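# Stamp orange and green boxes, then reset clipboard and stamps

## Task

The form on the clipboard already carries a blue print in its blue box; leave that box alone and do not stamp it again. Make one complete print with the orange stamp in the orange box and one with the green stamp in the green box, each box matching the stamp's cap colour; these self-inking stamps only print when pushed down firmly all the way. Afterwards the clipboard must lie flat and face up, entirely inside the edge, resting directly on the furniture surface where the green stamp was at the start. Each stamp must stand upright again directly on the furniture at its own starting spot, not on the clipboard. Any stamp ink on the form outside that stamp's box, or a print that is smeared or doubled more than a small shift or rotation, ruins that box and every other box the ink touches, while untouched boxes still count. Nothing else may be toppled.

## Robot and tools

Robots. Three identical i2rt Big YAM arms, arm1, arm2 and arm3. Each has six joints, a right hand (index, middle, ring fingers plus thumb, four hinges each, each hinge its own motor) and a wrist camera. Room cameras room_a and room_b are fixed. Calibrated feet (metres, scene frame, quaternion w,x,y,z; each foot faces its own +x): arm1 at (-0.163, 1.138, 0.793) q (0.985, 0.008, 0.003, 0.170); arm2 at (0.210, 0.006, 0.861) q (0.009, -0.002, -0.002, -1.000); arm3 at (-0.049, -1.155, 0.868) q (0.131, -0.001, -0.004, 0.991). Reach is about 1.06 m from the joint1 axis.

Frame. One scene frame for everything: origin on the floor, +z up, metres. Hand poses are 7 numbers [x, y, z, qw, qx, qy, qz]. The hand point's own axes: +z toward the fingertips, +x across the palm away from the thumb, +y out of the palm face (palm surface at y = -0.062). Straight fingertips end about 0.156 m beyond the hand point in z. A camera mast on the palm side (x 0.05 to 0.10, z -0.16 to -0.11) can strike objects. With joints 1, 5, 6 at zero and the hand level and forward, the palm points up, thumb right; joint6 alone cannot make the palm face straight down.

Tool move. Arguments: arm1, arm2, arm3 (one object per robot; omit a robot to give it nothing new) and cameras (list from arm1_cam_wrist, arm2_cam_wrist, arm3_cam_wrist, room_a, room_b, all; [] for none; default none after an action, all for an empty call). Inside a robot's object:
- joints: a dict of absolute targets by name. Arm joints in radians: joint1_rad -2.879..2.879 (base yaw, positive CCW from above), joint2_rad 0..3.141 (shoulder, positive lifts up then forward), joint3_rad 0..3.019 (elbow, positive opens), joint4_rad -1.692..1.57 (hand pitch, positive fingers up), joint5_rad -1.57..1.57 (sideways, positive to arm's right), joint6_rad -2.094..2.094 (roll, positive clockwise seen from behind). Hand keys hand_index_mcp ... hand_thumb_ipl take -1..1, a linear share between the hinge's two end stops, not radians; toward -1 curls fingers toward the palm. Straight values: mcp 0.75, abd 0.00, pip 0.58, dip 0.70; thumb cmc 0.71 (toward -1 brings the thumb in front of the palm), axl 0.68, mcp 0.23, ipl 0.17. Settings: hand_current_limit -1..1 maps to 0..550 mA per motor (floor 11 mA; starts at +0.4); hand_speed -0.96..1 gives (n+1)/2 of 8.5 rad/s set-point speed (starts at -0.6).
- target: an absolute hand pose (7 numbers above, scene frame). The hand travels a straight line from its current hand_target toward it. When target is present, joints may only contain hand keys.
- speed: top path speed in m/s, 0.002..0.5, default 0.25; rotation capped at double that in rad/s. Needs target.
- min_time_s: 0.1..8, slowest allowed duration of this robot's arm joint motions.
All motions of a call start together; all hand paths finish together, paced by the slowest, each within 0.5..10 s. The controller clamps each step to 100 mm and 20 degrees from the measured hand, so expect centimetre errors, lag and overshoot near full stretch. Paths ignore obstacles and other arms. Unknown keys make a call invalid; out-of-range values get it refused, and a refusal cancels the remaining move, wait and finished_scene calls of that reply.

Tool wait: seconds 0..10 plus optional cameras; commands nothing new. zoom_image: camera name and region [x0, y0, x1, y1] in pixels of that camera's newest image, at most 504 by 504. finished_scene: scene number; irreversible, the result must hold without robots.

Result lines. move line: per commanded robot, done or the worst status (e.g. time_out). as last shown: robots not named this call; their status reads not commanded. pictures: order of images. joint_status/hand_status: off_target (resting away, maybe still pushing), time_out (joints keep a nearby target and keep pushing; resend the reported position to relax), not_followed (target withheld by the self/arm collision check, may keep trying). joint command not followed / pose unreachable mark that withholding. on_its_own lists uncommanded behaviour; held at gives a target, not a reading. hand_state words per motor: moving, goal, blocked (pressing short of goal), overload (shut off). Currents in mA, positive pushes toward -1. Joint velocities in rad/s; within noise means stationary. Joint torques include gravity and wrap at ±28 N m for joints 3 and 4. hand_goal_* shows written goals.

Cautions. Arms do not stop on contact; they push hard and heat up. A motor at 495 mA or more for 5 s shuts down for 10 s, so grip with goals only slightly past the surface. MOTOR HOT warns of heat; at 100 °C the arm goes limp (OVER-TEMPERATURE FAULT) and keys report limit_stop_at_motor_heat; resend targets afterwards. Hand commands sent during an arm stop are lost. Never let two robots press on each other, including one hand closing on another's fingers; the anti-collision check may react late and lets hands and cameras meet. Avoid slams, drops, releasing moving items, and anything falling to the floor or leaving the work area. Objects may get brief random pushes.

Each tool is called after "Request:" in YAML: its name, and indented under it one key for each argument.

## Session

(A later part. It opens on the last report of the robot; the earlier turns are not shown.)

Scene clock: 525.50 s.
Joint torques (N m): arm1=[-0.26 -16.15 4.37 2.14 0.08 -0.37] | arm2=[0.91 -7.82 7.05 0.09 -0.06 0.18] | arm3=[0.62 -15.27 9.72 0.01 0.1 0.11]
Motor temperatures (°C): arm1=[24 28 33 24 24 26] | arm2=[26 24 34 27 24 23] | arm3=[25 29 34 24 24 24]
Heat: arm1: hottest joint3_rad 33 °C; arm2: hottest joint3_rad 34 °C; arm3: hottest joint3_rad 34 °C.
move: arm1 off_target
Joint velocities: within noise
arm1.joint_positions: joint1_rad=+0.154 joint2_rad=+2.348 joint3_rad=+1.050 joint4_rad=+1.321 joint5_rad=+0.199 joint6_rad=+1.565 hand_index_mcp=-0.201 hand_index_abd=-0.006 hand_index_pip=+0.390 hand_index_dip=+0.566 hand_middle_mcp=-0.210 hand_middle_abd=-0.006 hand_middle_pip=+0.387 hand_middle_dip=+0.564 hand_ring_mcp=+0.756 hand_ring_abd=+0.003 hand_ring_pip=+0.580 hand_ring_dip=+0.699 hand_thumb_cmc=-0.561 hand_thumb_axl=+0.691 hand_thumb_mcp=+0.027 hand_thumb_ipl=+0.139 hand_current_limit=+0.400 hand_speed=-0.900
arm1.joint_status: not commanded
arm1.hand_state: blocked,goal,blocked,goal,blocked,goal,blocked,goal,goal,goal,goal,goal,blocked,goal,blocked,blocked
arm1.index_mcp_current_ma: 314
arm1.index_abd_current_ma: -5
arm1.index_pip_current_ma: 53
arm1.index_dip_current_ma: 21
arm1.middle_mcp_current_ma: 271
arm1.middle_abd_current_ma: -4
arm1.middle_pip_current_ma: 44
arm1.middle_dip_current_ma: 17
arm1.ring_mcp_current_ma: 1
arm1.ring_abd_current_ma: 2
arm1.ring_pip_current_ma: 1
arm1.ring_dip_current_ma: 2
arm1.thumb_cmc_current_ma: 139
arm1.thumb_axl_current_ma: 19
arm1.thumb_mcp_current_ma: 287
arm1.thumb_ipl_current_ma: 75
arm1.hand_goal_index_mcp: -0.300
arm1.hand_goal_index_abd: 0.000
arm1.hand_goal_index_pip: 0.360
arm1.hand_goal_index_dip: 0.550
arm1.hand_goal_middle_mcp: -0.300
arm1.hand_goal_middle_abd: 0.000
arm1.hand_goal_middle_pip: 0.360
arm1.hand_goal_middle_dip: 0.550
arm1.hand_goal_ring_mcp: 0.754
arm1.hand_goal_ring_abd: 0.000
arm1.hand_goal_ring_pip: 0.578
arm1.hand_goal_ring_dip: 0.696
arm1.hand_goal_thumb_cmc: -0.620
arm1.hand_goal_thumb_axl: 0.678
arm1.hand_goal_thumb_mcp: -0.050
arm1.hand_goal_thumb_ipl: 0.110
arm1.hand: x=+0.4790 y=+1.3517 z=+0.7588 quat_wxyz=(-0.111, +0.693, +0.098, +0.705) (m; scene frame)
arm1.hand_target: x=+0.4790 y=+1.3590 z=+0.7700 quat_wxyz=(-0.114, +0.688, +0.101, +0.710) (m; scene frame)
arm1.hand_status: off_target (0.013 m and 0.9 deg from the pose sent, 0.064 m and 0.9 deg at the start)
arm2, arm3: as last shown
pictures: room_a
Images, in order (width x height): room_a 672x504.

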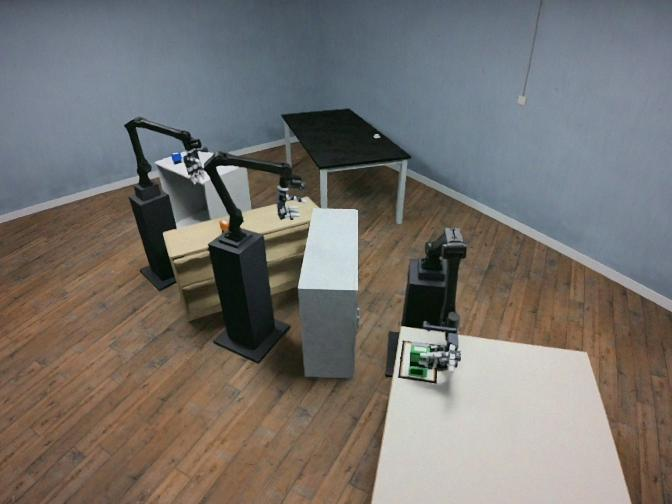

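Request:
move:
  arm1: {"target": [0.479, 1.3580, 0.87, 0.1090, -0.6960, -0.1030, -0.7020], "speed": 0.15}
  cameras: ["room_a"]

Request:
zoom_image:
  camera: "room_a"
  region: [395, 335, 445, 390]

Scene clock: 526.97 s.
Joint torques (N m): arm1=[0.03 -15.03 6.23 2.13 0.16 -0.41] | arm2=[0.97 -7.77 7.05 0.09 -0.05 0.18] | arm3=[0.62 -15.21 9.72 -0.01 0.11 0.11]
Motor temperatures (°C): arm1=[24 28 33 24 24 26] | arm2=[26 24 34 27 24 23] | arm3=[25 29 34 24 24 24]
Heat: arm1: hottest joint3_rad 33 °C; arm2: hottest joint3_rad 34 °C; arm3: hottest joint3_rad 34 °C.
move: arm1 off_target
Joint velocities: within noise
arm1.joint_positions: joint1_rad=+0.154 joint2_rad=+2.072 joint3_rad=+0.984 joint4_rad=+1.089 joint5_rad=+0.204 joint6_rad=+1.567 hand_index_mcp=-0.201 hand_index_abd=-0.005 hand_index_pip=+0.390 hand_index_dip=+0.566 hand_middle_mcp=-0.210 hand_middle_abd=-0.005 hand_middle_pip=+0.387 hand_middle_dip=+0.564 hand_ring_mcp=+0.756 hand_ring_abd=+0.003 hand_ring_pip=+0.580 hand_ring_dip=+0.699 hand_thumb_cmc=-0.561 hand_thumb_axl=+0.691 hand_thumb_mcp=+0.027 hand_thumb_ipl=+0.139 hand_current_limit=+0.400 hand_speed=-0.900
arm1.joint_status: not commanded
arm1.hand_state: blocked,goal,blocked,goal,blocked,goal,blocked,goal,goal,goal,goal,goal,blocked,goal,blocked,blocked
arm1.index_mcp_current_ma: 313
arm1.index_abd_current_ma: -3
arm1.index_pip_current_ma: 53
arm1.index_dip_current_ma: 21
arm1.middle_mcp_current_ma: 271
arm1.middle_abd_current_ma: -3
arm1.middle_pip_current_ma: 45
arm1.middle_dip_current_ma: 18
arm1.ring_mcp_current_ma: 1
arm1.ring_abd_current_ma: 2
arm1.ring_pip_current_ma: 1
arm1.ring_dip_current_ma: 2
arm1.thumb_cmc_current_ma: 139
arm1.thumb_axl_current_ma: 20
arm1.thumb_mcp_current_ma: 287
arm1.thumb_ipl_current_ma: 75
arm1.hand_goal_index_mcp: -0.300
arm1.hand_goal_index_abd: 0.000
arm1.hand_goal_index_pip: 0.360
arm1.hand_goal_index_dip: 0.550
arm1.hand_goal_middle_mcp: -0.300
arm1.hand_goal_middle_abd: 0.000
arm1.hand_goal_middle_pip: 0.360
arm1.hand_goal_middle_dip: 0.550
arm1.hand_goal_ring_mcp: 0.754
arm1.hand_goal_ring_abd: 0.000
arm1.hand_goal_ring_pip: 0.578
arm1.hand_goal_ring_dip: 0.696
arm1.hand_goal_thumb_cmc: -0.620
arm1.hand_goal_thumb_axl: 0.678
arm1.hand_goal_thumb_mcp: -0.050
arm1.hand_goal_thumb_ipl: 0.110
arm1.hand: x=+0.4810 y=+1.3500 z=+0.8606 quat_wxyz=(-0.107, +0.701, +0.098, +0.698) (m; scene frame)
arm1.hand_target: x=+0.4791 y=+1.3579 z=+0.8700 quat_wxyz=(-0.109, +0.696, +0.103, +0.702) (m; scene frame)
arm1.hand_status: off_target (0.013 m and 0.9 deg from the pose sent, 0.111 m and 0.7 deg at the start)
arm2, arm3: as last shown
pictures: room_a
Images, in order (width x height): room_a 672x504.

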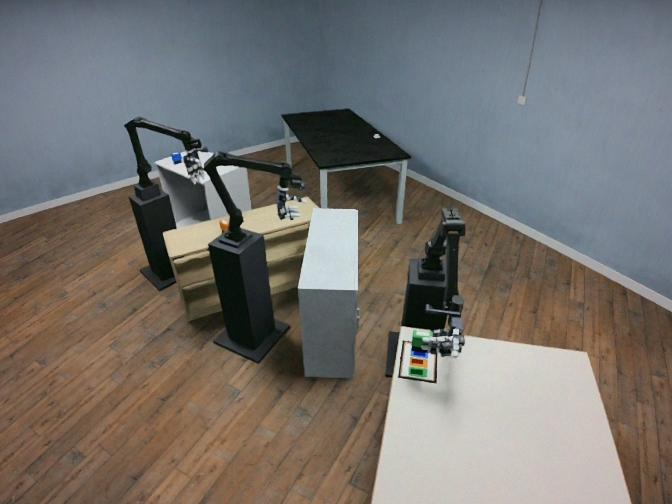

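Scaled by 9.164 from the camera's 672x504 image, which has a finer 960x720 frame.

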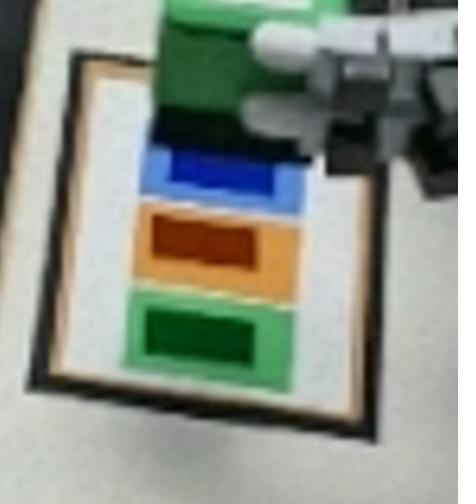

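Request:
move:
  arm1: {"target": [0.32, 1.52, 0.87, 0.3874, -0.5915, -0.3874, -0.5915], "speed": 0.25}

Request:
move:
  arm1: {"target": [0.1449, 1.6400, 0.85, 0.5997, -0.3747, -0.5997, -0.3747], "speed": 0.25}
  cameras: ["room_a", "arm1_cam_wrist"]

Scene clock: 529.43 s.
Joint torques (N m): arm1=[-1.55 -13.68 4.89 3.55 -0.08 -0.46] | arm2=[0.85 -7.77 7.05 0.08 -0.05 0.18] | arm3=[0.62 -15.21 9.7 0.01 0.11 0.11]
Motor temperatures (°C): arm1=[24 29 33 24 24 26] | arm2=[26 24 34 27 24 23] | arm3=[25 29 34 24 24 24]
Heat: arm1: hottest joint3_rad 33 °C; arm2: hottest joint3_rad 34 °C; arm3: hottest joint3_rad 34 °C.
move: arm1 off_target
Joint velocities: within noise
arm1.joint_positions: joint1_rad=+0.307 joint2_rad=+1.970 joint3_rad=+0.708 joint4_rad=+1.193 joint5_rad=-0.499 joint6_rad=+1.567 hand_index_mcp=-0.201 hand_index_abd=-0.005 hand_index_pip=+0.390 hand_index_dip=+0.566 hand_middle_mcp=-0.211 hand_middle_abd=-0.005 hand_middle_pip=+0.387 hand_middle_dip=+0.564 hand_ring_mcp=+0.755 hand_ring_abd=+0.003 hand_ring_pip=+0.580 hand_ring_dip=+0.699 hand_thumb_cmc=-0.561 hand_thumb_axl=+0.691 hand_thumb_mcp=+0.027 hand_thumb_ipl=+0.140 hand_current_limit=+0.400 hand_speed=-0.900
arm1.joint_status: not commanded
arm1.hand_state: blocked,goal,blocked,goal,blocked,goal,blocked,goal,goal,goal,goal,goal,blocked,goal,blocked,blocked
arm1.index_mcp_current_ma: 311
arm1.index_abd_current_ma: -3
arm1.index_pip_current_ma: 53
arm1.index_dip_current_ma: 21
arm1.middle_mcp_current_ma: 270
arm1.middle_abd_current_ma: -3
arm1.middle_pip_current_ma: 45
arm1.middle_dip_current_ma: 18
arm1.ring_mcp_current_ma: 0
arm1.ring_abd_current_ma: 2
arm1.ring_pip_current_ma: 1
arm1.ring_dip_current_ma: 2
arm1.thumb_cmc_current_ma: 139
arm1.thumb_axl_current_ma: 20
arm1.thumb_mcp_current_ma: 287
arm1.thumb_ipl_current_ma: 78
arm1.hand_goal_index_mcp: -0.300
arm1.hand_goal_index_abd: 0.000
arm1.hand_goal_index_pip: 0.360
arm1.hand_goal_index_dip: 0.550
arm1.hand_goal_middle_mcp: -0.300
arm1.hand_goal_middle_abd: 0.000
arm1.hand_goal_middle_pip: 0.360
arm1.hand_goal_middle_dip: 0.550
arm1.hand_goal_ring_mcp: 0.754
arm1.hand_goal_ring_abd: 0.000
arm1.hand_goal_ring_pip: 0.578
arm1.hand_goal_ring_dip: 0.696
arm1.hand_goal_thumb_cmc: -0.620
arm1.hand_goal_thumb_axl: 0.678
arm1.hand_goal_thumb_mcp: -0.050
arm1.hand_goal_thumb_ipl: 0.110
arm1.hand: x=+0.3204 y=+1.5139 z=+0.8429 quat_wxyz=(-0.387, +0.616, +0.381, +0.570) (m; scene frame)
arm1.hand_target: x=+0.3199 y=+1.5199 z=+0.8696 quat_wxyz=(-0.387, +0.592, +0.387, +0.592) (m; scene frame)
arm1.hand_status: off_target (0.028 m and 3.8 deg from the pose sent, 0.234 m and 49.7 deg at the start)
arm2, arm3: as last shown
pictures: none

Scene clock: 531.73 s.
Joint torques (N m): arm1=[0.56 -9.82 7.19 1.8 -0.19 -0.67] | arm2=[0.85 -7.82 7.06 0.09 -0.06 0.19] | arm3=[0.62 -15.15 9.7 0.01 0.11 0.11]
Motor temperatures (°C): arm1=[24 29 33 24 24 26] | arm2=[26 24 34 27 24 23] | arm3=[25 29 34 24 24 24]
Heat: arm1: hottest joint3_rad 33 °C; arm2: hottest joint3_rad 34 °C; arm3: hottest joint3_rad 34 °C.
move: arm1 off_target
Joint velocities: within noise
arm1.joint_positions: joint1_rad=+0.440 joint2_rad=+1.995 joint3_rad=+0.720 joint4_rad=+1.214 joint5_rad=-1.230 joint6_rad=+1.567 hand_index_mcp=-0.202 hand_index_abd=-0.005 hand_index_pip=+0.390 hand_index_dip=+0.566 hand_middle_mcp=-0.211 hand_middle_abd=-0.005 hand_middle_pip=+0.387 hand_middle_dip=+0.564 hand_ring_mcp=+0.754 hand_ring_abd=+0.003 hand_ring_pip=+0.580 hand_ring_dip=+0.699 hand_thumb_cmc=-0.561 hand_thumb_axl=+0.691 hand_thumb_mcp=+0.027 hand_thumb_ipl=+0.140 hand_current_limit=+0.400 hand_speed=-0.900
arm1.joint_status: not commanded
arm1.hand_state: blocked,goal,blocked,goal,blocked,goal,blocked,goal,goal,goal,goal,goal,blocked,goal,blocked,blocked
arm1.index_mcp_current_ma: 309
arm1.index_abd_current_ma: -3
arm1.index_pip_current_ma: 53
arm1.index_dip_current_ma: 21
arm1.middle_mcp_current_ma: 268
arm1.middle_abd_current_ma: -3
arm1.middle_pip_current_ma: 45
arm1.middle_dip_current_ma: 18
arm1.ring_mcp_current_ma: 0
arm1.ring_abd_current_ma: 2
arm1.ring_pip_current_ma: 1
arm1.ring_dip_current_ma: 2
arm1.thumb_cmc_current_ma: 139
arm1.thumb_axl_current_ma: 20
arm1.thumb_mcp_current_ma: 287
arm1.thumb_ipl_current_ma: 80
arm1.hand_goal_index_mcp: -0.300
arm1.hand_goal_index_abd: 0.000
arm1.hand_goal_index_pip: 0.360
arm1.hand_goal_index_dip: 0.550
arm1.hand_goal_middle_mcp: -0.300
arm1.hand_goal_middle_abd: 0.000
arm1.hand_goal_middle_pip: 0.360
arm1.hand_goal_middle_dip: 0.550
arm1.hand_goal_ring_mcp: 0.754
arm1.hand_goal_ring_abd: 0.000
arm1.hand_goal_ring_pip: 0.578
arm1.hand_goal_ring_dip: 0.696
arm1.hand_goal_thumb_cmc: -0.620
arm1.hand_goal_thumb_axl: 0.678
arm1.hand_goal_thumb_mcp: -0.050
arm1.hand_goal_thumb_ipl: 0.110
arm1.hand: x=+0.1403 y=+1.6284 z=+0.8444 quat_wxyz=(-0.606, +0.395, +0.588, +0.361) (m; scene frame)
arm1.hand_target: x=+0.1444 y=+1.6396 z=+0.8501 quat_wxyz=(-0.600, +0.375, +0.599, +0.375) (m; scene frame)
arm1.hand_status: off_target (0.014 m and 3.2 deg from the pose sent, 0.216 m and 50.3 deg at the start)
arm2, arm3: as last shown
pictures: arm1_cam_wrist, room_a
Images, in order (width x height): arm1_cam_wrist 672x504, room_a 672x504.

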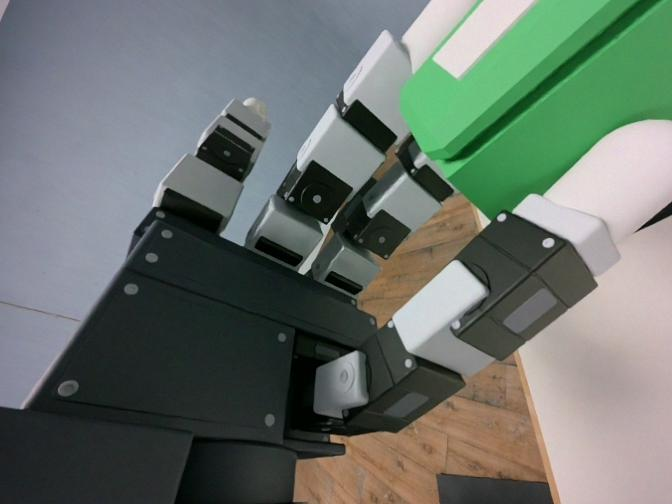

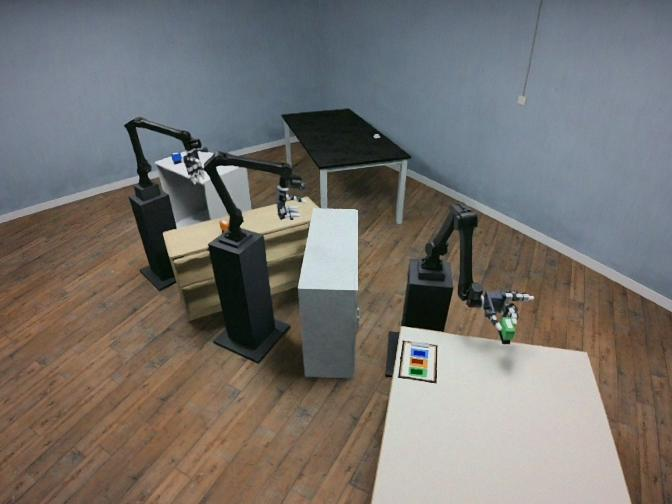

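Request:
move:
  arm1: {"target": [0.170, 1.656, 0.79, 0.6000, -0.3518, -0.5983, -0.3978], "speed": 0.12}
  cameras: ["room_a", "arm1_cam_wrist"]

Request:
zoom_image:
  camera: "room_a"
  region: [470, 300, 550, 380]

Scene clock: 533.87 s.
Joint torques (N m): arm1=[-1.9 -12.16 5.63 2.93 -0.12 -0.32] | arm2=[0.91 -7.77 7.08 0.09 -0.05 0.18] | arm3=[0.62 -15.21 9.7 -0.01 0.11 0.11]
Motor temperatures (°C): arm1=[24 28 33 24 24 26] | arm2=[26 24 34 27 24 23] | arm3=[25 29 34 24 24 24]
Heat: arm1: hottest joint3_rad 33 °C; arm2: hottest joint3_rad 34 °C; arm3: hottest joint3_rad 34 °C.
move: arm1 off_target
Joint velocities: within noise
arm1.joint_positions: joint1_rad=+0.440 joint2_rad=+2.257 joint3_rad=+0.861 joint4_rad=+1.413 joint5_rad=-1.246 joint6_rad=+1.576 hand_index_mcp=-0.202 hand_index_abd=-0.004 hand_index_pip=+0.390 hand_index_dip=+0.566 hand_middle_mcp=-0.211 hand_middle_abd=-0.004 hand_middle_pip=+0.387 hand_middle_dip=+0.564 hand_ring_mcp=+0.754 hand_ring_abd=+0.003 hand_ring_pip=+0.580 hand_ring_dip=+0.699 hand_thumb_cmc=-0.561 hand_thumb_axl=+0.691 hand_thumb_mcp=+0.027 hand_thumb_ipl=+0.140 hand_current_limit=+0.400 hand_speed=-0.900
arm1.joint_status: not commanded
arm1.hand_state: blocked,goal,blocked,goal,blocked,goal,blocked,goal,goal,goal,goal,goal,blocked,goal,blocked,blocked
arm1.index_mcp_current_ma: 309
arm1.index_abd_current_ma: -3
arm1.index_pip_current_ma: 53
arm1.index_dip_current_ma: 21
arm1.middle_mcp_current_ma: 268
arm1.middle_abd_current_ma: -3
arm1.middle_pip_current_ma: 45
arm1.middle_dip_current_ma: 18
arm1.ring_mcp_current_ma: 0
arm1.ring_abd_current_ma: 2
arm1.ring_pip_current_ma: 1
arm1.ring_dip_current_ma: 2
arm1.thumb_cmc_current_ma: 139
arm1.thumb_axl_current_ma: 20
arm1.thumb_mcp_current_ma: 287
arm1.thumb_ipl_current_ma: 79
arm1.hand_goal_index_mcp: -0.300
arm1.hand_goal_index_abd: 0.000
arm1.hand_goal_index_pip: 0.360
arm1.hand_goal_index_dip: 0.550
arm1.hand_goal_middle_mcp: -0.300
arm1.hand_goal_middle_abd: 0.000
arm1.hand_goal_middle_pip: 0.360
arm1.hand_goal_middle_dip: 0.550
arm1.hand_goal_ring_mcp: 0.754
arm1.hand_goal_ring_abd: 0.000
arm1.hand_goal_ring_pip: 0.578
arm1.hand_goal_ring_dip: 0.696
arm1.hand_goal_thumb_cmc: -0.620
arm1.hand_goal_thumb_axl: 0.678
arm1.hand_goal_thumb_mcp: -0.050
arm1.hand_goal_thumb_ipl: 0.110
arm1.hand: x=+0.1593 y=+1.6519 z=+0.7827 quat_wxyz=(-0.605, +0.366, +0.596, +0.381) (m; scene frame)
arm1.hand_target: x=+0.1697 y=+1.6557 z=+0.7901 quat_wxyz=(-0.600, +0.352, +0.599, +0.398) (m; scene frame)
arm1.hand_status: off_target (0.014 m and 2.6 deg from the pose sent, 0.068 m and 6.7 deg at the start)
arm2, arm3: as last shown
pictures: arm1_cam_wrist, room_a
Images, in order (width x height): arm1_cam_wrist 672x504, room_a 672x504.

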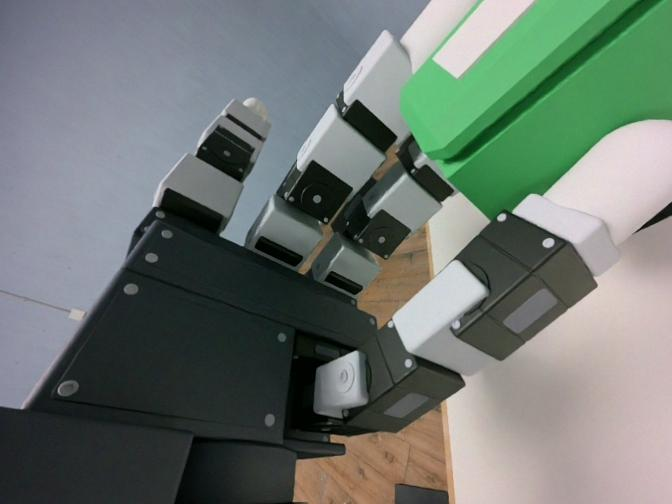

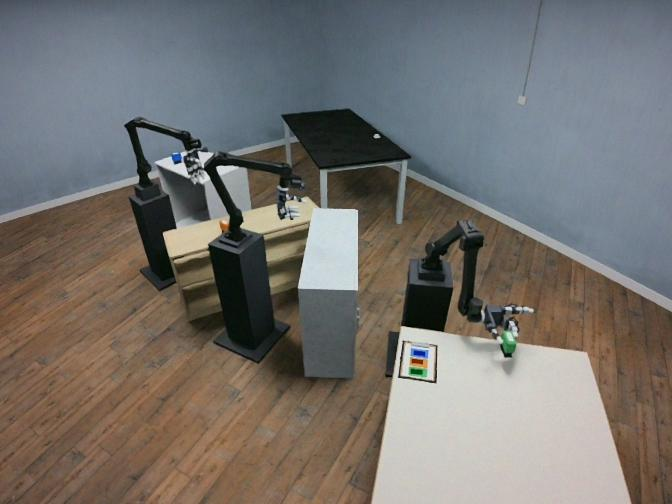

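Scaled by 6.300 from the camera's 672x504 image, which has a finer 960x720 frame.

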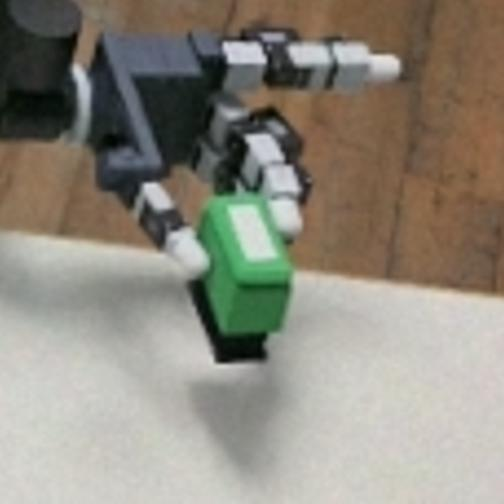

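Request:
move:
  arm1: {"target": [0.170, 1.656, 0.73, 0.6000, -0.3518, -0.5983, -0.3978], "speed": 0.08}

Request:
move:
  arm1: {"target": [0.170, 1.656, 0.712, 0.6000, -0.3518, -0.5983, -0.3978], "speed": 0.04}
  cameras: ["room_a"]

Request:
zoom_image:
  camera: "room_a"
  region: [470, 300, 550, 380]

Scene clock: 535.50 s.
Joint torques (N m): arm1=[-2.2 -12.51 4.44 2.95 -0.1 -0.37] | arm2=[0.85 -7.77 7.05 0.1 -0.06 0.18] | arm3=[0.62 -15.27 9.7 -0.01 0.1 0.11]
Motor temperatures (°C): arm1=[24 28 33 24 24 26] | arm2=[26 24 34 27 24 23] | arm3=[25 29 34 24 24 24]
Heat: arm1: hottest joint3_rad 33 °C; arm2: hottest joint3_rad 34 °C; arm3: hottest joint3_rad 34 °C.
move: arm1 off_target
Joint velocities: within noise
arm1.joint_positions: joint1_rad=+0.440 joint2_rad=+2.427 joint3_rad=+0.938 joint4_rad=+1.514 joint5_rad=-1.249 joint6_rad=+1.576 hand_index_mcp=-0.202 hand_index_abd=-0.004 hand_index_pip=+0.390 hand_index_dip=+0.566 hand_middle_mcp=-0.211 hand_middle_abd=-0.004 hand_middle_pip=+0.387 hand_middle_dip=+0.564 hand_ring_mcp=+0.754 hand_ring_abd=+0.003 hand_ring_pip=+0.580 hand_ring_dip=+0.699 hand_thumb_cmc=-0.561 hand_thumb_axl=+0.691 hand_thumb_mcp=+0.027 hand_thumb_ipl=+0.140 hand_current_limit=+0.400 hand_speed=-0.900
arm1.joint_status: not commanded
arm1.hand_state: blocked,goal,blocked,goal,blocked,goal,blocked,goal,goal,goal,goal,goal,blocked,goal,blocked,blocked
arm1.index_mcp_current_ma: 309
arm1.index_abd_current_ma: -3
arm1.index_pip_current_ma: 53
arm1.index_dip_current_ma: 21
arm1.middle_mcp_current_ma: 268
arm1.middle_abd_current_ma: -3
arm1.middle_pip_current_ma: 45
arm1.middle_dip_current_ma: 18
arm1.ring_mcp_current_ma: 0
arm1.ring_abd_current_ma: 2
arm1.ring_pip_current_ma: 1
arm1.ring_dip_current_ma: 2
arm1.thumb_cmc_current_ma: 139
arm1.thumb_axl_current_ma: 20
arm1.thumb_mcp_current_ma: 287
arm1.thumb_ipl_current_ma: 79
arm1.hand_goal_index_mcp: -0.300
arm1.hand_goal_index_abd: 0.000
arm1.hand_goal_index_pip: 0.360
arm1.hand_goal_index_dip: 0.550
arm1.hand_goal_middle_mcp: -0.300
arm1.hand_goal_middle_abd: 0.000
arm1.hand_goal_middle_pip: 0.360
arm1.hand_goal_middle_dip: 0.550
arm1.hand_goal_ring_mcp: 0.754
arm1.hand_goal_ring_abd: 0.000
arm1.hand_goal_ring_pip: 0.578
arm1.hand_goal_ring_dip: 0.696
arm1.hand_goal_thumb_cmc: -0.620
arm1.hand_goal_thumb_axl: 0.678
arm1.hand_goal_thumb_mcp: -0.050
arm1.hand_goal_thumb_ipl: 0.110
arm1.hand: x=+0.1603 y=+1.6545 z=+0.7263 quat_wxyz=(-0.605, +0.363, +0.597, +0.383) (m; scene frame)
arm1.hand_target: x=+0.1698 y=+1.6558 z=+0.7301 quat_wxyz=(-0.600, +0.352, +0.599, +0.398) (m; scene frame)
arm1.hand_status: off_target (0.011 m and 2.2 deg from the pose sent, 0.054 m and 2.6 deg at the start)
arm2.joint_positions: joint1_rad=-0.860 joint2_rad=+1.274 joint3_rad=+0.985 joint4_rad=-1.490 joint5_rad=-0.005 joint6_rad=+0.059 hand_index_mcp=+0.272 hand_index_abd=-0.001 hand_index_pip=-0.365 hand_index_dip=+0.700 hand_middle_mcp=+0.272 hand_middle_abd=+0.001 hand_middle_pip=-0.365 hand_middle_dip=+0.699 hand_ring_mcp=+0.282 hand_ring_abd=+0.001 hand_ring_pip=-0.409 hand_ring_dip=+0.700 hand_thumb_cmc=-0.569 hand_thumb_axl=+0.679 hand_thumb_mcp=+0.171 hand_thumb_ipl=+0.096 hand_current_limit=+0.750 hand_speed=-0.750
arm2.joint_status: not commanded
arm2.hand_state: goal,goal,goal,goal,goal,goal,goal,goal,goal,goal,goal,goal,goal,goal,goal,goal
arm2.index_mcp_current_ma: 7
arm2.index_abd_current_ma: -2
arm2.index_pip_current_ma: 26
arm2.index_dip_current_ma: 12
arm2.middle_mcp_current_ma: 8
arm2.middle_abd_current_ma: 2
arm2.middle_pip_current_ma: 24
arm2.middle_dip_current_ma: 10
arm2.ring_mcp_current_ma: 8
arm2.ring_abd_current_ma: 2
arm2.ring_pip_current_ma: 24
arm2.ring_dip_current_ma: 13
arm2.thumb_cmc_current_ma: 3
arm2.thumb_axl_current_ma: 2
arm2.thumb_mcp_current_ma: -45
arm2.thumb_ipl_current_ma: -21
arm2.hand_goal_index_mcp: 0.270
arm2.hand_goal_index_abd: 0.000
arm2.hand_goal_index_pip: -0.372
arm2.hand_goal_index_dip: 0.696
arm2.hand_goal_middle_mcp: 0.270
arm2.hand_goal_middle_abd: 0.000
arm2.hand_goal_middle_pip: -0.372
arm2.hand_goal_middle_dip: 0.696
arm2.hand_goal_ring_mcp: 0.280
arm2.hand_goal_ring_abd: 0.000
arm2.hand_goal_ring_pip: -0.416
arm2.hand_goal_ring_dip: 0.696
arm2.hand_goal_thumb_cmc: -0.570
arm2.hand_goal_thumb_axl: 0.678
arm2.hand_goal_thumb_mcp: 0.180
arm2.hand_goal_thumb_ipl: 0.100
arm2.hand: x=-0.0170 y=+0.3023 z=+1.0042 quat_wxyz=(-0.035, +0.327, -0.939, +0.099) (m; scene frame)
arm2.hand_target: x=-0.0192 y=+0.3001 z=+1.0047 quat_wxyz=(-0.034, +0.326, -0.940, +0.095) (m; scene frame)
arm2.hand_status: not commanded
arm3.joint_positions: joint1_rad=-0.904 joint2_rad=+1.502 joint3_rad=+1.208 joint4_rad=-1.158 joint5_rad=-0.005 joint6_rad=+0.545 hand_index_mcp=+0.752 hand_index_abd=-0.003 hand_index_pip=+0.574 hand_index_dip=+0.693 hand_middle_mcp=+0.753 hand_middle_abd=-0.003 hand_middle_pip=+0.578 hand_middle_dip=+0.698 hand_ring_mcp=+0.753 hand_ring_abd=-0.002 hand_ring_pip=+0.578 hand_ring_dip=+0.698 hand_thumb_cmc=-0.569 hand_thumb_axl=+0.679 hand_thumb_mcp=+0.166 hand_thumb_ipl=+0.166 hand_current_limit=+0.750 hand_speed=-0.900
arm3.joint_status: not commanded
arm3.hand_state: goal,goal,goal,goal,goal,goal,goal,goal,goal,goal,goal,goal,goal,goal,goal,goal
arm3.index_mcp_current_ma: -4
arm3.index_abd_current_ma: -4
arm3.index_pip_current_ma: -4
arm3.index_dip_current_ma: -5
arm3.middle_mcp_current_ma: -2
arm3.middle_abd_current_ma: -4
arm3.middle_pip_current_ma: 3
arm3.middle_dip_current_ma: 3
arm3.ring_mcp_current_ma: -1
arm3.ring_abd_current_ma: -2
arm3.ring_pip_current_ma: 3
arm3.ring_dip_current_ma: 4
arm3.thumb_cmc_current_ma: 2
arm3.thumb_axl_current_ma: 3
arm3.thumb_mcp_current_ma: -10
arm3.thumb_ipl_current_ma: -5
arm3.hand_goal_index_mcp: 0.754
arm3.hand_goal_index_abd: 0.000
arm3.hand_goal_index_pip: 0.576
arm3.hand_goal_index_dip: 0.696
arm3.hand_goal_middle_mcp: 0.754
arm3.hand_goal_middle_abd: 0.000
arm3.hand_goal_middle_pip: 0.576
arm3.hand_goal_middle_dip: 0.696
arm3.hand_goal_ring_mcp: 0.754
arm3.hand_goal_ring_abd: 0.000
arm3.hand_goal_ring_pip: 0.576
arm3.hand_goal_ring_dip: 0.696
arm3.hand_goal_thumb_cmc: -0.570
arm3.hand_goal_thumb_axl: 0.678
arm3.hand_goal_thumb_mcp: 0.170
arm3.hand_goal_thumb_ipl: 0.168
arm3.hand: x=-0.1949 y=-0.6542 z=+1.0342 quat_wxyz=(-0.027, +0.070, +0.996, +0.055) (m; scene frame)
arm3.hand_target: x=-0.1936 y=-0.6602 z=+1.0308 quat_wxyz=(-0.023, +0.073, +0.996, +0.048) (m; scene frame)
arm3.hand_status: not commanded
pictures: none

Scene clock: 536.57 s.
Joint torques (N m): arm1=[-2.14 -12.69 4.15 2.93 -0.11 -0.37] | arm2=[0.85 -7.77 7.05 0.1 -0.05 0.18] | arm3=[0.67 -15.27 9.7 -0.01 0.11 0.11]
Motor temperatures (°C): arm1=[24 28 33 24 24 26] | arm2=[26 24 34 27 24 23] | arm3=[25 29 34 24 24 24]
Heat: arm1: hottest joint3_rad 33 °C; arm2: hottest joint3_rad 34 °C; arm3: hottest joint3_rad 34 °C.
move: arm1 off_target
Joint velocities: within noise
arm1.joint_positions: joint1_rad=+0.440 joint2_rad=+2.477 joint3_rad=+0.965 joint4_rad=+1.539 joint5_rad=-1.249 joint6_rad=+1.577 hand_index_mcp=-0.202 hand_index_abd=-0.004 hand_index_pip=+0.390 hand_index_dip=+0.566 hand_middle_mcp=-0.211 hand_middle_abd=-0.004 hand_middle_pip=+0.387 hand_middle_dip=+0.564 hand_ring_mcp=+0.754 hand_ring_abd=+0.003 hand_ring_pip=+0.580 hand_ring_dip=+0.699 hand_thumb_cmc=-0.561 hand_thumb_axl=+0.691 hand_thumb_mcp=+0.027 hand_thumb_ipl=+0.140 hand_current_limit=+0.400 hand_speed=-0.900
arm1.joint_status: not commanded
arm1.hand_state: blocked,goal,blocked,goal,blocked,goal,blocked,goal,goal,goal,goal,goal,blocked,goal,blocked,blocked
arm1.index_mcp_current_ma: 309
arm1.index_abd_current_ma: -3
arm1.index_pip_current_ma: 53
arm1.index_dip_current_ma: 21
arm1.middle_mcp_current_ma: 268
arm1.middle_abd_current_ma: -3
arm1.middle_pip_current_ma: 45
arm1.middle_dip_current_ma: 18
arm1.ring_mcp_current_ma: 0
arm1.ring_abd_current_ma: 2
arm1.ring_pip_current_ma: 1
arm1.ring_dip_current_ma: 2
arm1.thumb_cmc_current_ma: 139
arm1.thumb_axl_current_ma: 20
arm1.thumb_mcp_current_ma: 287
arm1.thumb_ipl_current_ma: 79
arm1.hand_goal_index_mcp: -0.300
arm1.hand_goal_index_abd: 0.000
arm1.hand_goal_index_pip: 0.360
arm1.hand_goal_index_dip: 0.550
arm1.hand_goal_middle_mcp: -0.300
arm1.hand_goal_middle_abd: 0.000
arm1.hand_goal_middle_pip: 0.360
arm1.hand_goal_middle_dip: 0.550
arm1.hand_goal_ring_mcp: 0.754
arm1.hand_goal_ring_abd: 0.000
arm1.hand_goal_ring_pip: 0.578
arm1.hand_goal_ring_dip: 0.696
arm1.hand_goal_thumb_cmc: -0.620
arm1.hand_goal_thumb_axl: 0.678
arm1.hand_goal_thumb_mcp: -0.050
arm1.hand_goal_thumb_ipl: 0.110
arm1.hand: x=+0.1607 y=+1.6553 z=+0.7095 quat_wxyz=(-0.605, +0.362, +0.597, +0.383) (m; scene frame)
arm1.hand_target: x=+0.1697 y=+1.6558 z=+0.7120 quat_wxyz=(-0.600, +0.352, +0.599, +0.397) (m; scene frame)
arm1.hand_status: off_target (0.010 m and 2.1 deg from the pose sent, 0.017 m and 2.3 deg at the start)
arm2, arm3: as last shown
pictures: room_a
Images, in order (width x height): room_a 672x504.

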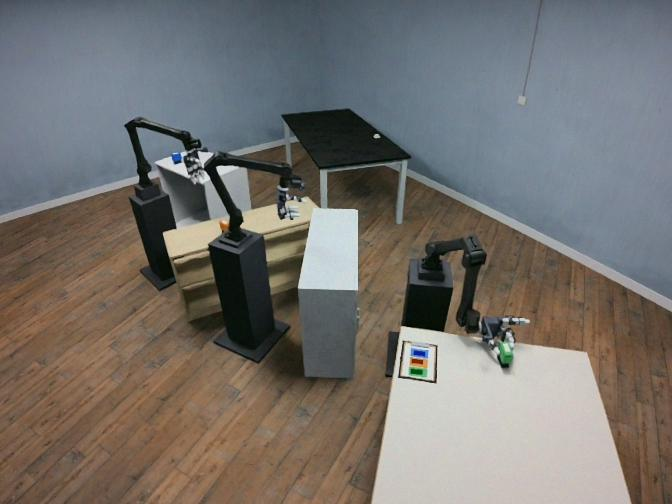

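Scaled by 6.300 from the camera's 672x504 image, which has a finer 960x720 frame.

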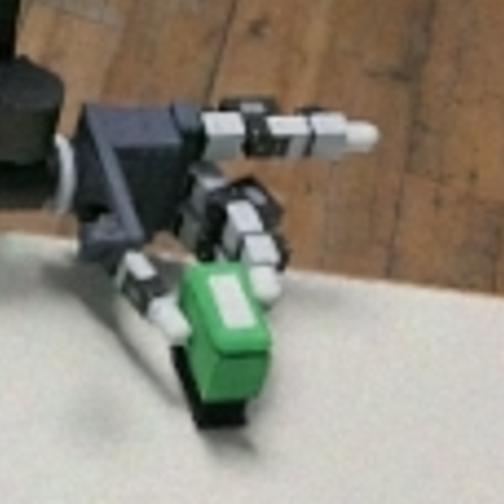

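Request:
move:
  arm1: {"target": [0.170, 1.656, 0.704, 0.6000, -0.3518, -0.5983, -0.3978], "speed": 0.03}

Request:
move:
  arm1: {"target": [0.170, 1.656, 0.699, 0.6000, -0.3518, -0.5983, -0.3978], "speed": 0.03}
  cameras: ["room_a"]

Request:
zoom_image:
  camera: "room_a"
  region: [470, 300, 550, 380]

Scene clock: 537.67 s.
Joint torques (N m): arm1=[-2.26 -12.34 4.11 2.95 -0.11 -0.37] | arm2=[0.91 -7.82 7.06 0.08 -0.06 0.19] | arm3=[0.62 -15.21 9.72 -0.01 0.1 0.11]
Motor temperatures (°C): arm1=[24 28 33 24 24 26] | arm2=[26 24 34 27 24 23] | arm3=[25 29 34 24 24 24]
Heat: arm1: hottest joint3_rad 33 °C; arm2: hottest joint3_rad 34 °C; arm3: hottest joint3_rad 34 °C.
move: arm1 done
Joint velocities: within noise
arm1.joint_positions: joint1_rad=+0.440 joint2_rad=+2.497 joint3_rad=+0.977 joint4_rad=+1.549 joint5_rad=-1.249 joint6_rad=+1.577 hand_index_mcp=-0.202 hand_index_abd=-0.004 hand_index_pip=+0.390 hand_index_dip=+0.566 hand_middle_mcp=-0.211 hand_middle_abd=-0.004 hand_middle_pip=+0.387 hand_middle_dip=+0.564 hand_ring_mcp=+0.754 hand_ring_abd=+0.003 hand_ring_pip=+0.580 hand_ring_dip=+0.699 hand_thumb_cmc=-0.561 hand_thumb_axl=+0.691 hand_thumb_mcp=+0.027 hand_thumb_ipl=+0.140 hand_current_limit=+0.400 hand_speed=-0.900
arm1.joint_status: not commanded
arm1.hand_state: blocked,goal,blocked,goal,blocked,goal,blocked,goal,goal,goal,goal,goal,blocked,goal,blocked,blocked
arm1.index_mcp_current_ma: 309
arm1.index_abd_current_ma: -3
arm1.index_pip_current_ma: 53
arm1.index_dip_current_ma: 21
arm1.middle_mcp_current_ma: 268
arm1.middle_abd_current_ma: -3
arm1.middle_pip_current_ma: 45
arm1.middle_dip_current_ma: 18
arm1.ring_mcp_current_ma: 0
arm1.ring_abd_current_ma: 2
arm1.ring_pip_current_ma: 1
arm1.ring_dip_current_ma: 2
arm1.thumb_cmc_current_ma: 139
arm1.thumb_axl_current_ma: 20
arm1.thumb_mcp_current_ma: 287
arm1.thumb_ipl_current_ma: 79
arm1.hand_goal_index_mcp: -0.300
arm1.hand_goal_index_abd: 0.000
arm1.hand_goal_index_pip: 0.360
arm1.hand_goal_index_dip: 0.550
arm1.hand_goal_middle_mcp: -0.300
arm1.hand_goal_middle_abd: 0.000
arm1.hand_goal_middle_pip: 0.360
arm1.hand_goal_middle_dip: 0.550
arm1.hand_goal_ring_mcp: 0.754
arm1.hand_goal_ring_abd: 0.000
arm1.hand_goal_ring_pip: 0.578
arm1.hand_goal_ring_dip: 0.696
arm1.hand_goal_thumb_cmc: -0.620
arm1.hand_goal_thumb_axl: 0.678
arm1.hand_goal_thumb_mcp: -0.050
arm1.hand_goal_thumb_ipl: 0.110
arm1.hand: x=+0.1611 y=+1.6559 z=+0.7031 quat_wxyz=(-0.604, +0.362, +0.597, +0.384) (m; scene frame)
arm1.hand_target: x=+0.1698 y=+1.6559 z=+0.7041 quat_wxyz=(-0.599, +0.352, +0.599, +0.398) (m; scene frame)
arm1.hand_status: done (0.009 m and 2.0 deg from the pose sent, 0.011 m and 2.1 deg at the start)
arm2, arm3: as last shown
pictures: none

Scene clock: 538.63 s.
Joint torques (N m): arm1=[-2.2 -12.04 4.03 2.76 -0.08 -0.39] | arm2=[0.85 -7.77 7.06 0.1 -0.05 0.18] | arm3=[0.62 -15.27 9.7 0.01 0.11 0.11]
Motor temperatures (°C): arm1=[24 28 33 24 24 26] | arm2=[26 24 34 26 24 23] | arm3=[25 29 34 24 24 24]
Heat: arm1: hottest joint3_rad 33 °C; arm2: hottest joint3_rad 34 °C; arm3: hottest joint3_rad 34 °C.
move: arm1 done
Joint velocities: within noise
arm1.joint_positions: joint1_rad=+0.440 joint2_rad=+2.504 joint3_rad=+0.985 joint4_rad=+1.554 joint5_rad=-1.250 joint6_rad=+1.577 hand_index_mcp=-0.202 hand_index_abd=-0.004 hand_index_pip=+0.390 hand_index_dip=+0.566 hand_middle_mcp=-0.211 hand_middle_abd=-0.004 hand_middle_pip=+0.389 hand_middle_dip=+0.567 hand_ring_mcp=+0.754 hand_ring_abd=+0.003 hand_ring_pip=+0.580 hand_ring_dip=+0.699 hand_thumb_cmc=-0.561 hand_thumb_axl=+0.691 hand_thumb_mcp=+0.027 hand_thumb_ipl=+0.140 hand_current_limit=+0.400 hand_speed=-0.900
arm1.joint_status: not commanded
arm1.hand_state: blocked,goal,blocked,goal,blocked,goal,blocked,goal,goal,goal,goal,goal,blocked,goal,blocked,blocked
arm1.index_mcp_current_ma: 309
arm1.index_abd_current_ma: -3
arm1.index_pip_current_ma: 53
arm1.index_dip_current_ma: 21
arm1.middle_mcp_current_ma: 268
arm1.middle_abd_current_ma: -3
arm1.middle_pip_current_ma: 49
arm1.middle_dip_current_ma: 22
arm1.ring_mcp_current_ma: 0
arm1.ring_abd_current_ma: 2
arm1.ring_pip_current_ma: 1
arm1.ring_dip_current_ma: 2
arm1.thumb_cmc_current_ma: 139
arm1.thumb_axl_current_ma: 20
arm1.thumb_mcp_current_ma: 287
arm1.thumb_ipl_current_ma: 79
arm1.hand_goal_index_mcp: -0.300
arm1.hand_goal_index_abd: 0.000
arm1.hand_goal_index_pip: 0.360
arm1.hand_goal_index_dip: 0.550
arm1.hand_goal_middle_mcp: -0.300
arm1.hand_goal_middle_abd: 0.000
arm1.hand_goal_middle_pip: 0.360
arm1.hand_goal_middle_dip: 0.550
arm1.hand_goal_ring_mcp: 0.754
arm1.hand_goal_ring_abd: 0.000
arm1.hand_goal_ring_pip: 0.578
arm1.hand_goal_ring_dip: 0.696
arm1.hand_goal_thumb_cmc: -0.620
arm1.hand_goal_thumb_axl: 0.678
arm1.hand_goal_thumb_mcp: -0.050
arm1.hand_goal_thumb_ipl: 0.110
arm1.hand: x=+0.1621 y=+1.6571 z=+0.7019 quat_wxyz=(-0.604, +0.359, +0.598, +0.386) (m; scene frame)
arm1.hand_target: x=+0.1698 y=+1.6559 z=+0.6990 quat_wxyz=(-0.599, +0.352, +0.599, +0.397) (m; scene frame)
arm1.hand_status: done (0.009 m and 1.7 deg from the pose sent, 0.010 m and 2.0 deg at the start; a joint's target at an end of its range on 14 of 24 steps)
arm2, arm3: as last shown
pictures: room_a
Images, in order (width x height): room_a 672x504.

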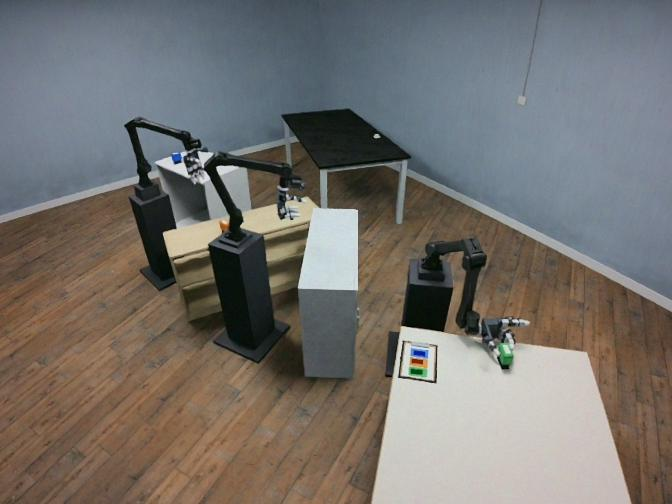

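Scaled by 6.300 from the camera's 672x504 image, which has a finer 960x720 frame.

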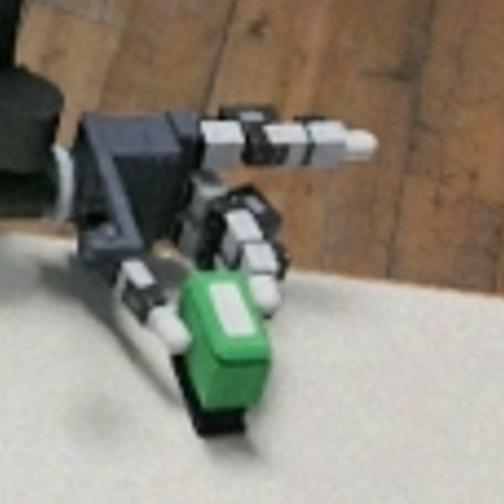

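Request:
move:
  arm1: {"target": [0.170, 1.656, 0.694, 0.6000, -0.3518, -0.5983, -0.3978], "speed": 0.03}

Scene clock: 539.67 s.
Joint torques (N m): arm1=[-2.2 -11.69 3.96 2.55 -0.03 -0.44] | arm2=[0.85 -7.71 7.04 0.09 -0.05 0.19] | arm3=[0.62 -15.21 9.72 0.02 0.1 0.11]
Motor temperatures (°C): arm1=[24 28 33 24 24 26] | arm2=[26 24 34 26 24 23] | arm3=[25 29 34 24 24 24]
Heat: arm1: hottest joint3_rad 33 °C; arm2: hottest joint3_rad 34 °C; arm3: hottest joint3_rad 34 °C.
move: arm1 done
Joint velocities: within noise
arm1.joint_positions: joint1_rad=+0.440 joint2_rad=+2.511 joint3_rad=+0.992 joint4_rad=+1.559 joint5_rad=-1.251 joint6_rad=+1.577 hand_index_mcp=-0.202 hand_index_abd=-0.004 hand_index_pip=+0.390 hand_index_dip=+0.566 hand_middle_mcp=-0.211 hand_middle_abd=-0.005 hand_middle_pip=+0.392 hand_middle_dip=+0.569 hand_ring_mcp=+0.754 hand_ring_abd=+0.003 hand_ring_pip=+0.580 hand_ring_dip=+0.699 hand_thumb_cmc=-0.563 hand_thumb_axl=+0.691 hand_thumb_mcp=+0.027 hand_thumb_ipl=+0.140 hand_current_limit=+0.400 hand_speed=-0.900
arm1.joint_status: not commanded
arm1.hand_state: blocked,goal,blocked,goal,blocked,goal,blocked,goal,goal,goal,goal,goal,blocked,goal,blocked,blocked
arm1.index_mcp_current_ma: 309
arm1.index_abd_current_ma: -2
arm1.index_pip_current_ma: 53
arm1.index_dip_current_ma: 21
arm1.middle_mcp_current_ma: 268
arm1.middle_abd_current_ma: -3
arm1.middle_pip_current_ma: 56
arm1.middle_dip_current_ma: 26
arm1.ring_mcp_current_ma: 0
arm1.ring_abd_current_ma: 2
arm1.ring_pip_current_ma: 1
arm1.ring_dip_current_ma: 2
arm1.thumb_cmc_current_ma: 133
arm1.thumb_axl_current_ma: 20
arm1.thumb_mcp_current_ma: 287
arm1.thumb_ipl_current_ma: 79
arm1.hand_goal_index_mcp: -0.300
arm1.hand_goal_index_abd: 0.000
arm1.hand_goal_index_pip: 0.360
arm1.hand_goal_index_dip: 0.550
arm1.hand_goal_middle_mcp: -0.300
arm1.hand_goal_middle_abd: 0.000
arm1.hand_goal_middle_pip: 0.360
arm1.hand_goal_middle_dip: 0.550
arm1.hand_goal_ring_mcp: 0.754
arm1.hand_goal_ring_abd: 0.000
arm1.hand_goal_ring_pip: 0.578
arm1.hand_goal_ring_dip: 0.696
arm1.hand_goal_thumb_cmc: -0.620
arm1.hand_goal_thumb_axl: 0.678
arm1.hand_goal_thumb_mcp: -0.050
arm1.hand_goal_thumb_ipl: 0.110
arm1.hand: x=+0.1628 y=+1.6582 z=+0.7007 quat_wxyz=(-0.604, +0.357, +0.598, +0.387) (m; scene frame)
arm1.hand_target: x=+0.1697 y=+1.6558 z=+0.6940 quat_wxyz=(-0.599, +0.353, +0.600, +0.397) (m; scene frame)
arm1.hand_status: done (0.010 m and 1.4 deg from the pose sent, 0.011 m and 1.7 deg at the start; a joint's target at an end of its range on 24 of 29 steps)
arm2, arm3: as last shown
pictures: none

Request:
move:
  arm1: {"target": [0.170, 1.656, 0.694, 0.6057, -0.3604, -0.5932, -0.3891], "speed": 0.02}

Scene clock: 541.17 s.
Joint torques (N m): arm1=[-2.32 -12.16 3.78 2.5 -0.04 -0.19] | arm2=[0.85 -7.77 7.04 0.1 -0.06 0.18] | arm3=[0.62 -15.27 9.7 0.01 0.1 0.11]
Motor temperatures (°C): arm1=[24 28 33 24 24 26] | arm2=[26 24 34 26 24 23] | arm3=[25 29 34 24 24 24]
Heat: arm1: hottest joint3_rad 33 °C; arm2: hottest joint3_rad 34 °C; arm3: hottest joint3_rad 34 °C.
move: arm1 done
Joint velocities: within noise
arm1.joint_positions: joint1_rad=+0.440 joint2_rad=+2.511 joint3_rad=+0.992 joint4_rad=+1.561 joint5_rad=-1.252 joint6_rad=+1.580 hand_index_mcp=-0.202 hand_index_abd=-0.004 hand_index_pip=+0.390 hand_index_dip=+0.566 hand_middle_mcp=-0.211 hand_middle_abd=-0.005 hand_middle_pip=+0.392 hand_middle_dip=+0.569 hand_ring_mcp=+0.754 hand_ring_abd=+0.003 hand_ring_pip=+0.580 hand_ring_dip=+0.699 hand_thumb_cmc=-0.564 hand_thumb_axl=+0.691 hand_thumb_mcp=+0.027 hand_thumb_ipl=+0.140 hand_current_limit=+0.400 hand_speed=-0.900
arm1.joint_status: not commanded
arm1.hand_state: blocked,goal,blocked,goal,blocked,goal,blocked,goal,goal,goal,goal,goal,blocked,goal,blocked,blocked
arm1.index_mcp_current_ma: 307
arm1.index_abd_current_ma: -2
arm1.index_pip_current_ma: 53
arm1.index_dip_current_ma: 21
arm1.middle_mcp_current_ma: 268
arm1.middle_abd_current_ma: -3
arm1.middle_pip_current_ma: 57
arm1.middle_dip_current_ma: 26
arm1.ring_mcp_current_ma: 0
arm1.ring_abd_current_ma: 2
arm1.ring_pip_current_ma: 1
arm1.ring_dip_current_ma: 2
arm1.thumb_cmc_current_ma: 131
arm1.thumb_axl_current_ma: 20
arm1.thumb_mcp_current_ma: 287
arm1.thumb_ipl_current_ma: 79
arm1.hand_goal_index_mcp: -0.300
arm1.hand_goal_index_abd: 0.000
arm1.hand_goal_index_pip: 0.360
arm1.hand_goal_index_dip: 0.550
arm1.hand_goal_middle_mcp: -0.300
arm1.hand_goal_middle_abd: 0.000
arm1.hand_goal_middle_pip: 0.360
arm1.hand_goal_middle_dip: 0.550
arm1.hand_goal_ring_mcp: 0.754
arm1.hand_goal_ring_abd: 0.000
arm1.hand_goal_ring_pip: 0.578
arm1.hand_goal_ring_dip: 0.696
arm1.hand_goal_thumb_cmc: -0.620
arm1.hand_goal_thumb_axl: 0.678
arm1.hand_goal_thumb_mcp: -0.050
arm1.hand_goal_thumb_ipl: 0.110
arm1.hand: x=+0.1627 y=+1.6581 z=+0.7007 quat_wxyz=(-0.604, +0.357, +0.598, +0.387) (m; scene frame)
arm1.hand_target: x=+0.1697 y=+1.6559 z=+0.6941 quat_wxyz=(-0.605, +0.361, +0.594, +0.388) (m; scene frame)
arm1.hand_status: done (0.010 m and 0.7 deg from the pose sent, 0.010 m and 0.8 deg at the start; a joint's target at an end of its range on 29 of 36 steps)
arm2, arm3: as last shown
pictures: none

Request:
move:
  arm1: {"joints": {"hand_index_mcp": -0.215, "hand_middle_mcp": -0.225, "hand_index_pip": 0.385, "hand_middle_pip": 0.385, "hand_thumb_mcp": 0.015, "hand_thumb_ipl": 0.14, "hand_thumb_cmc": -0.575}}

Request:
move:
  arm1: {"joints": {"hand_index_mcp": -0.17, "hand_middle_mcp": -0.18, "hand_index_pip": 0.375, "hand_middle_pip": 0.375, "hand_thumb_mcp": 0.06, "hand_thumb_ipl": 0.155, "hand_thumb_cmc": -0.57}}
  cameras: ["room_a"]

Request:
zoom_image:
  camera: "room_a"
  region: [470, 300, 550, 380]

Scene clock: 542.00 s.
Joint torques (N m): arm1=[-2.32 -12.16 3.82 2.5 -0.02 -0.2] | arm2=[0.91 -7.82 7.06 0.1 -0.05 0.19] | arm3=[0.62 -15.21 9.7 0.01 0.11 0.11]
Motor temperatures (°C): arm1=[24 28 33 24 24 26] | arm2=[26 24 34 26 24 23] | arm3=[25 29 34 24 24 24]
Heat: arm1: hottest joint3_rad 33 °C; arm2: hottest joint3_rad 34 °C; arm3: hottest joint3_rad 34 °C.
move: arm1 done
Joint velocities: within noise
arm1.joint_positions: joint1_rad=+0.440 joint2_rad=+2.511 joint3_rad=+0.992 joint4_rad=+1.561 joint5_rad=-1.252 joint6_rad=+1.580 hand_index_mcp=-0.201 hand_index_abd=-0.002 hand_index_pip=+0.399 hand_index_dip=+0.562 hand_middle_mcp=-0.210 hand_middle_abd=-0.003 hand_middle_pip=+0.403 hand_middle_dip=+0.566 hand_ring_mcp=+0.754 hand_ring_abd=+0.003 hand_ring_pip=+0.580 hand_ring_dip=+0.699 hand_thumb_cmc=-0.561 hand_thumb_axl=+0.686 hand_thumb_mcp=+0.029 hand_thumb_ipl=+0.150 hand_current_limit=+0.400 hand_speed=-0.900
arm1.joint_status: all done
arm1.hand_state: goal,goal,goal,goal,goal,goal,goal,goal,goal,goal,goal,goal,goal,goal,goal,goal
arm1.index_mcp_current_ma: 16
arm1.index_abd_current_ma: -1
arm1.index_pip_current_ma: 16
arm1.index_dip_current_ma: 14
arm1.middle_mcp_current_ma: 19
arm1.middle_abd_current_ma: -2
arm1.middle_pip_current_ma: 22
arm1.middle_dip_current_ma: 21
arm1.ring_mcp_current_ma: 0
arm1.ring_abd_current_ma: 2
arm1.ring_pip_current_ma: 1
arm1.ring_dip_current_ma: 2
arm1.thumb_cmc_current_ma: 17
arm1.thumb_axl_current_ma: 10
arm1.thumb_mcp_current_ma: 22
arm1.thumb_ipl_current_ma: 16
arm1.hand_goal_index_mcp: -0.214
arm1.hand_goal_index_abd: 0.000
arm1.hand_goal_index_pip: 0.386
arm1.hand_goal_index_dip: 0.550
arm1.hand_goal_middle_mcp: -0.224
arm1.hand_goal_middle_abd: 0.000
arm1.hand_goal_middle_pip: 0.386
arm1.hand_goal_middle_dip: 0.550
arm1.hand_goal_ring_mcp: 0.754
arm1.hand_goal_ring_abd: 0.000
arm1.hand_goal_ring_pip: 0.578
arm1.hand_goal_ring_dip: 0.696
arm1.hand_goal_thumb_cmc: -0.574
arm1.hand_goal_thumb_axl: 0.678
arm1.hand_goal_thumb_mcp: 0.016
arm1.hand_goal_thumb_ipl: 0.140
arm1.hand: x=+0.1627 y=+1.6581 z=+0.7006 quat_wxyz=(-0.605, +0.357, +0.598, +0.386) (m; scene frame)
arm1.hand_target: x=+0.1698 y=+1.6559 z=+0.6941 quat_wxyz=(-0.605, +0.361, +0.594, +0.388) (m; scene frame)
arm1.hand_status: not commanded
arm2, arm3: as last shown
pictures: none

Scene clock: 542.60 s.
Joint torques (N m): arm1=[-2.37 -12.16 3.55 2.48 -0.02 -0.2] | arm2=[0.91 -7.77 7.05 0.08 -0.05 0.19] | arm3=[0.62 -15.21 9.7 0.01 0.11 0.11]
Motor temperatures (°C): arm1=[24 28 33 24 24 26] | arm2=[26 24 34 26 24 23] | arm3=[25 29 34 24 24 24]
Heat: arm1: hottest joint3_rad 33 °C; arm2: hottest joint3_rad 34 °C; arm3: hottest joint3_rad 34 °C.
move: arm1 done
Joint velocities: within noise
arm1.joint_positions: joint1_rad=+0.440 joint2_rad=+2.511 joint3_rad=+0.996 joint4_rad=+1.561 joint5_rad=-1.252 joint6_rad=+1.580 hand_index_mcp=-0.173 hand_index_abd=+0.001 hand_index_pip=+0.379 hand_index_dip=+0.553 hand_middle_mcp=-0.178 hand_middle_abd=+0.002 hand_middle_pip=+0.385 hand_middle_dip=+0.557 hand_ring_mcp=+0.754 hand_ring_abd=+0.003 hand_ring_pip=+0.580 hand_ring_dip=+0.699 hand_thumb_cmc=-0.560 hand_thumb_axl=+0.682 hand_thumb_mcp=+0.058 hand_thumb_ipl=+0.154 hand_current_limit=+0.400 hand_speed=-0.900
arm1.joint_status: all done
arm1.hand_state: goal,goal,goal,goal,goal,goal,goal,goal,goal,goal,goal,goal,goal,goal,goal,goal
arm1.index_mcp_current_ma: -2
arm1.index_abd_current_ma: 0
arm1.index_pip_current_ma: 2
arm1.index_dip_current_ma: 2
arm1.middle_mcp_current_ma: 2
arm1.middle_abd_current_ma: 1
arm1.middle_pip_current_ma: 9
arm1.middle_dip_current_ma: 6
arm1.ring_mcp_current_ma: 0
arm1.ring_abd_current_ma: 2
arm1.ring_pip_current_ma: 1
arm1.ring_dip_current_ma: 2
arm1.thumb_cmc_current_ma: 11
arm1.thumb_axl_current_ma: 4
arm1.thumb_mcp_current_ma: -2
arm1.thumb_ipl_current_ma: -1
arm1.hand_goal_index_mcp: -0.170
arm1.hand_goal_index_abd: 0.000
arm1.hand_goal_index_pip: 0.376
arm1.hand_goal_index_dip: 0.550
arm1.hand_goal_middle_mcp: -0.180
arm1.hand_goal_middle_abd: 0.000
arm1.hand_goal_middle_pip: 0.376
arm1.hand_goal_middle_dip: 0.550
arm1.hand_goal_ring_mcp: 0.754
arm1.hand_goal_ring_abd: 0.000
arm1.hand_goal_ring_pip: 0.578
arm1.hand_goal_ring_dip: 0.696
arm1.hand_goal_thumb_cmc: -0.570
arm1.hand_goal_thumb_axl: 0.678
arm1.hand_goal_thumb_mcp: 0.060
arm1.hand_goal_thumb_ipl: 0.156
arm1.hand: x=+0.1635 y=+1.6590 z=+0.7014 quat_wxyz=(-0.604, +0.356, +0.598, +0.387) (m; scene frame)
arm1.hand_target: x=+0.1698 y=+1.6559 z=+0.6941 quat_wxyz=(-0.605, +0.361, +0.594, +0.388) (m; scene frame)
arm1.hand_status: not commanded
arm2, arm3: as last shown
pictures: room_a
Images, in order (width x height): room_a 672x504.

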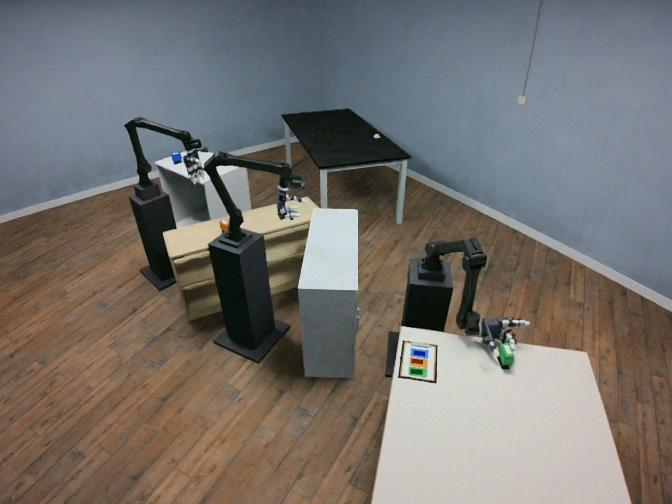

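Scaled by 6.300 from the camera's 672x504 image, which has a finer 960x720 frame.

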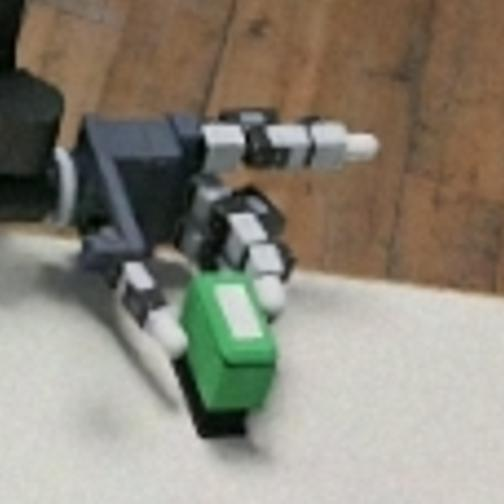

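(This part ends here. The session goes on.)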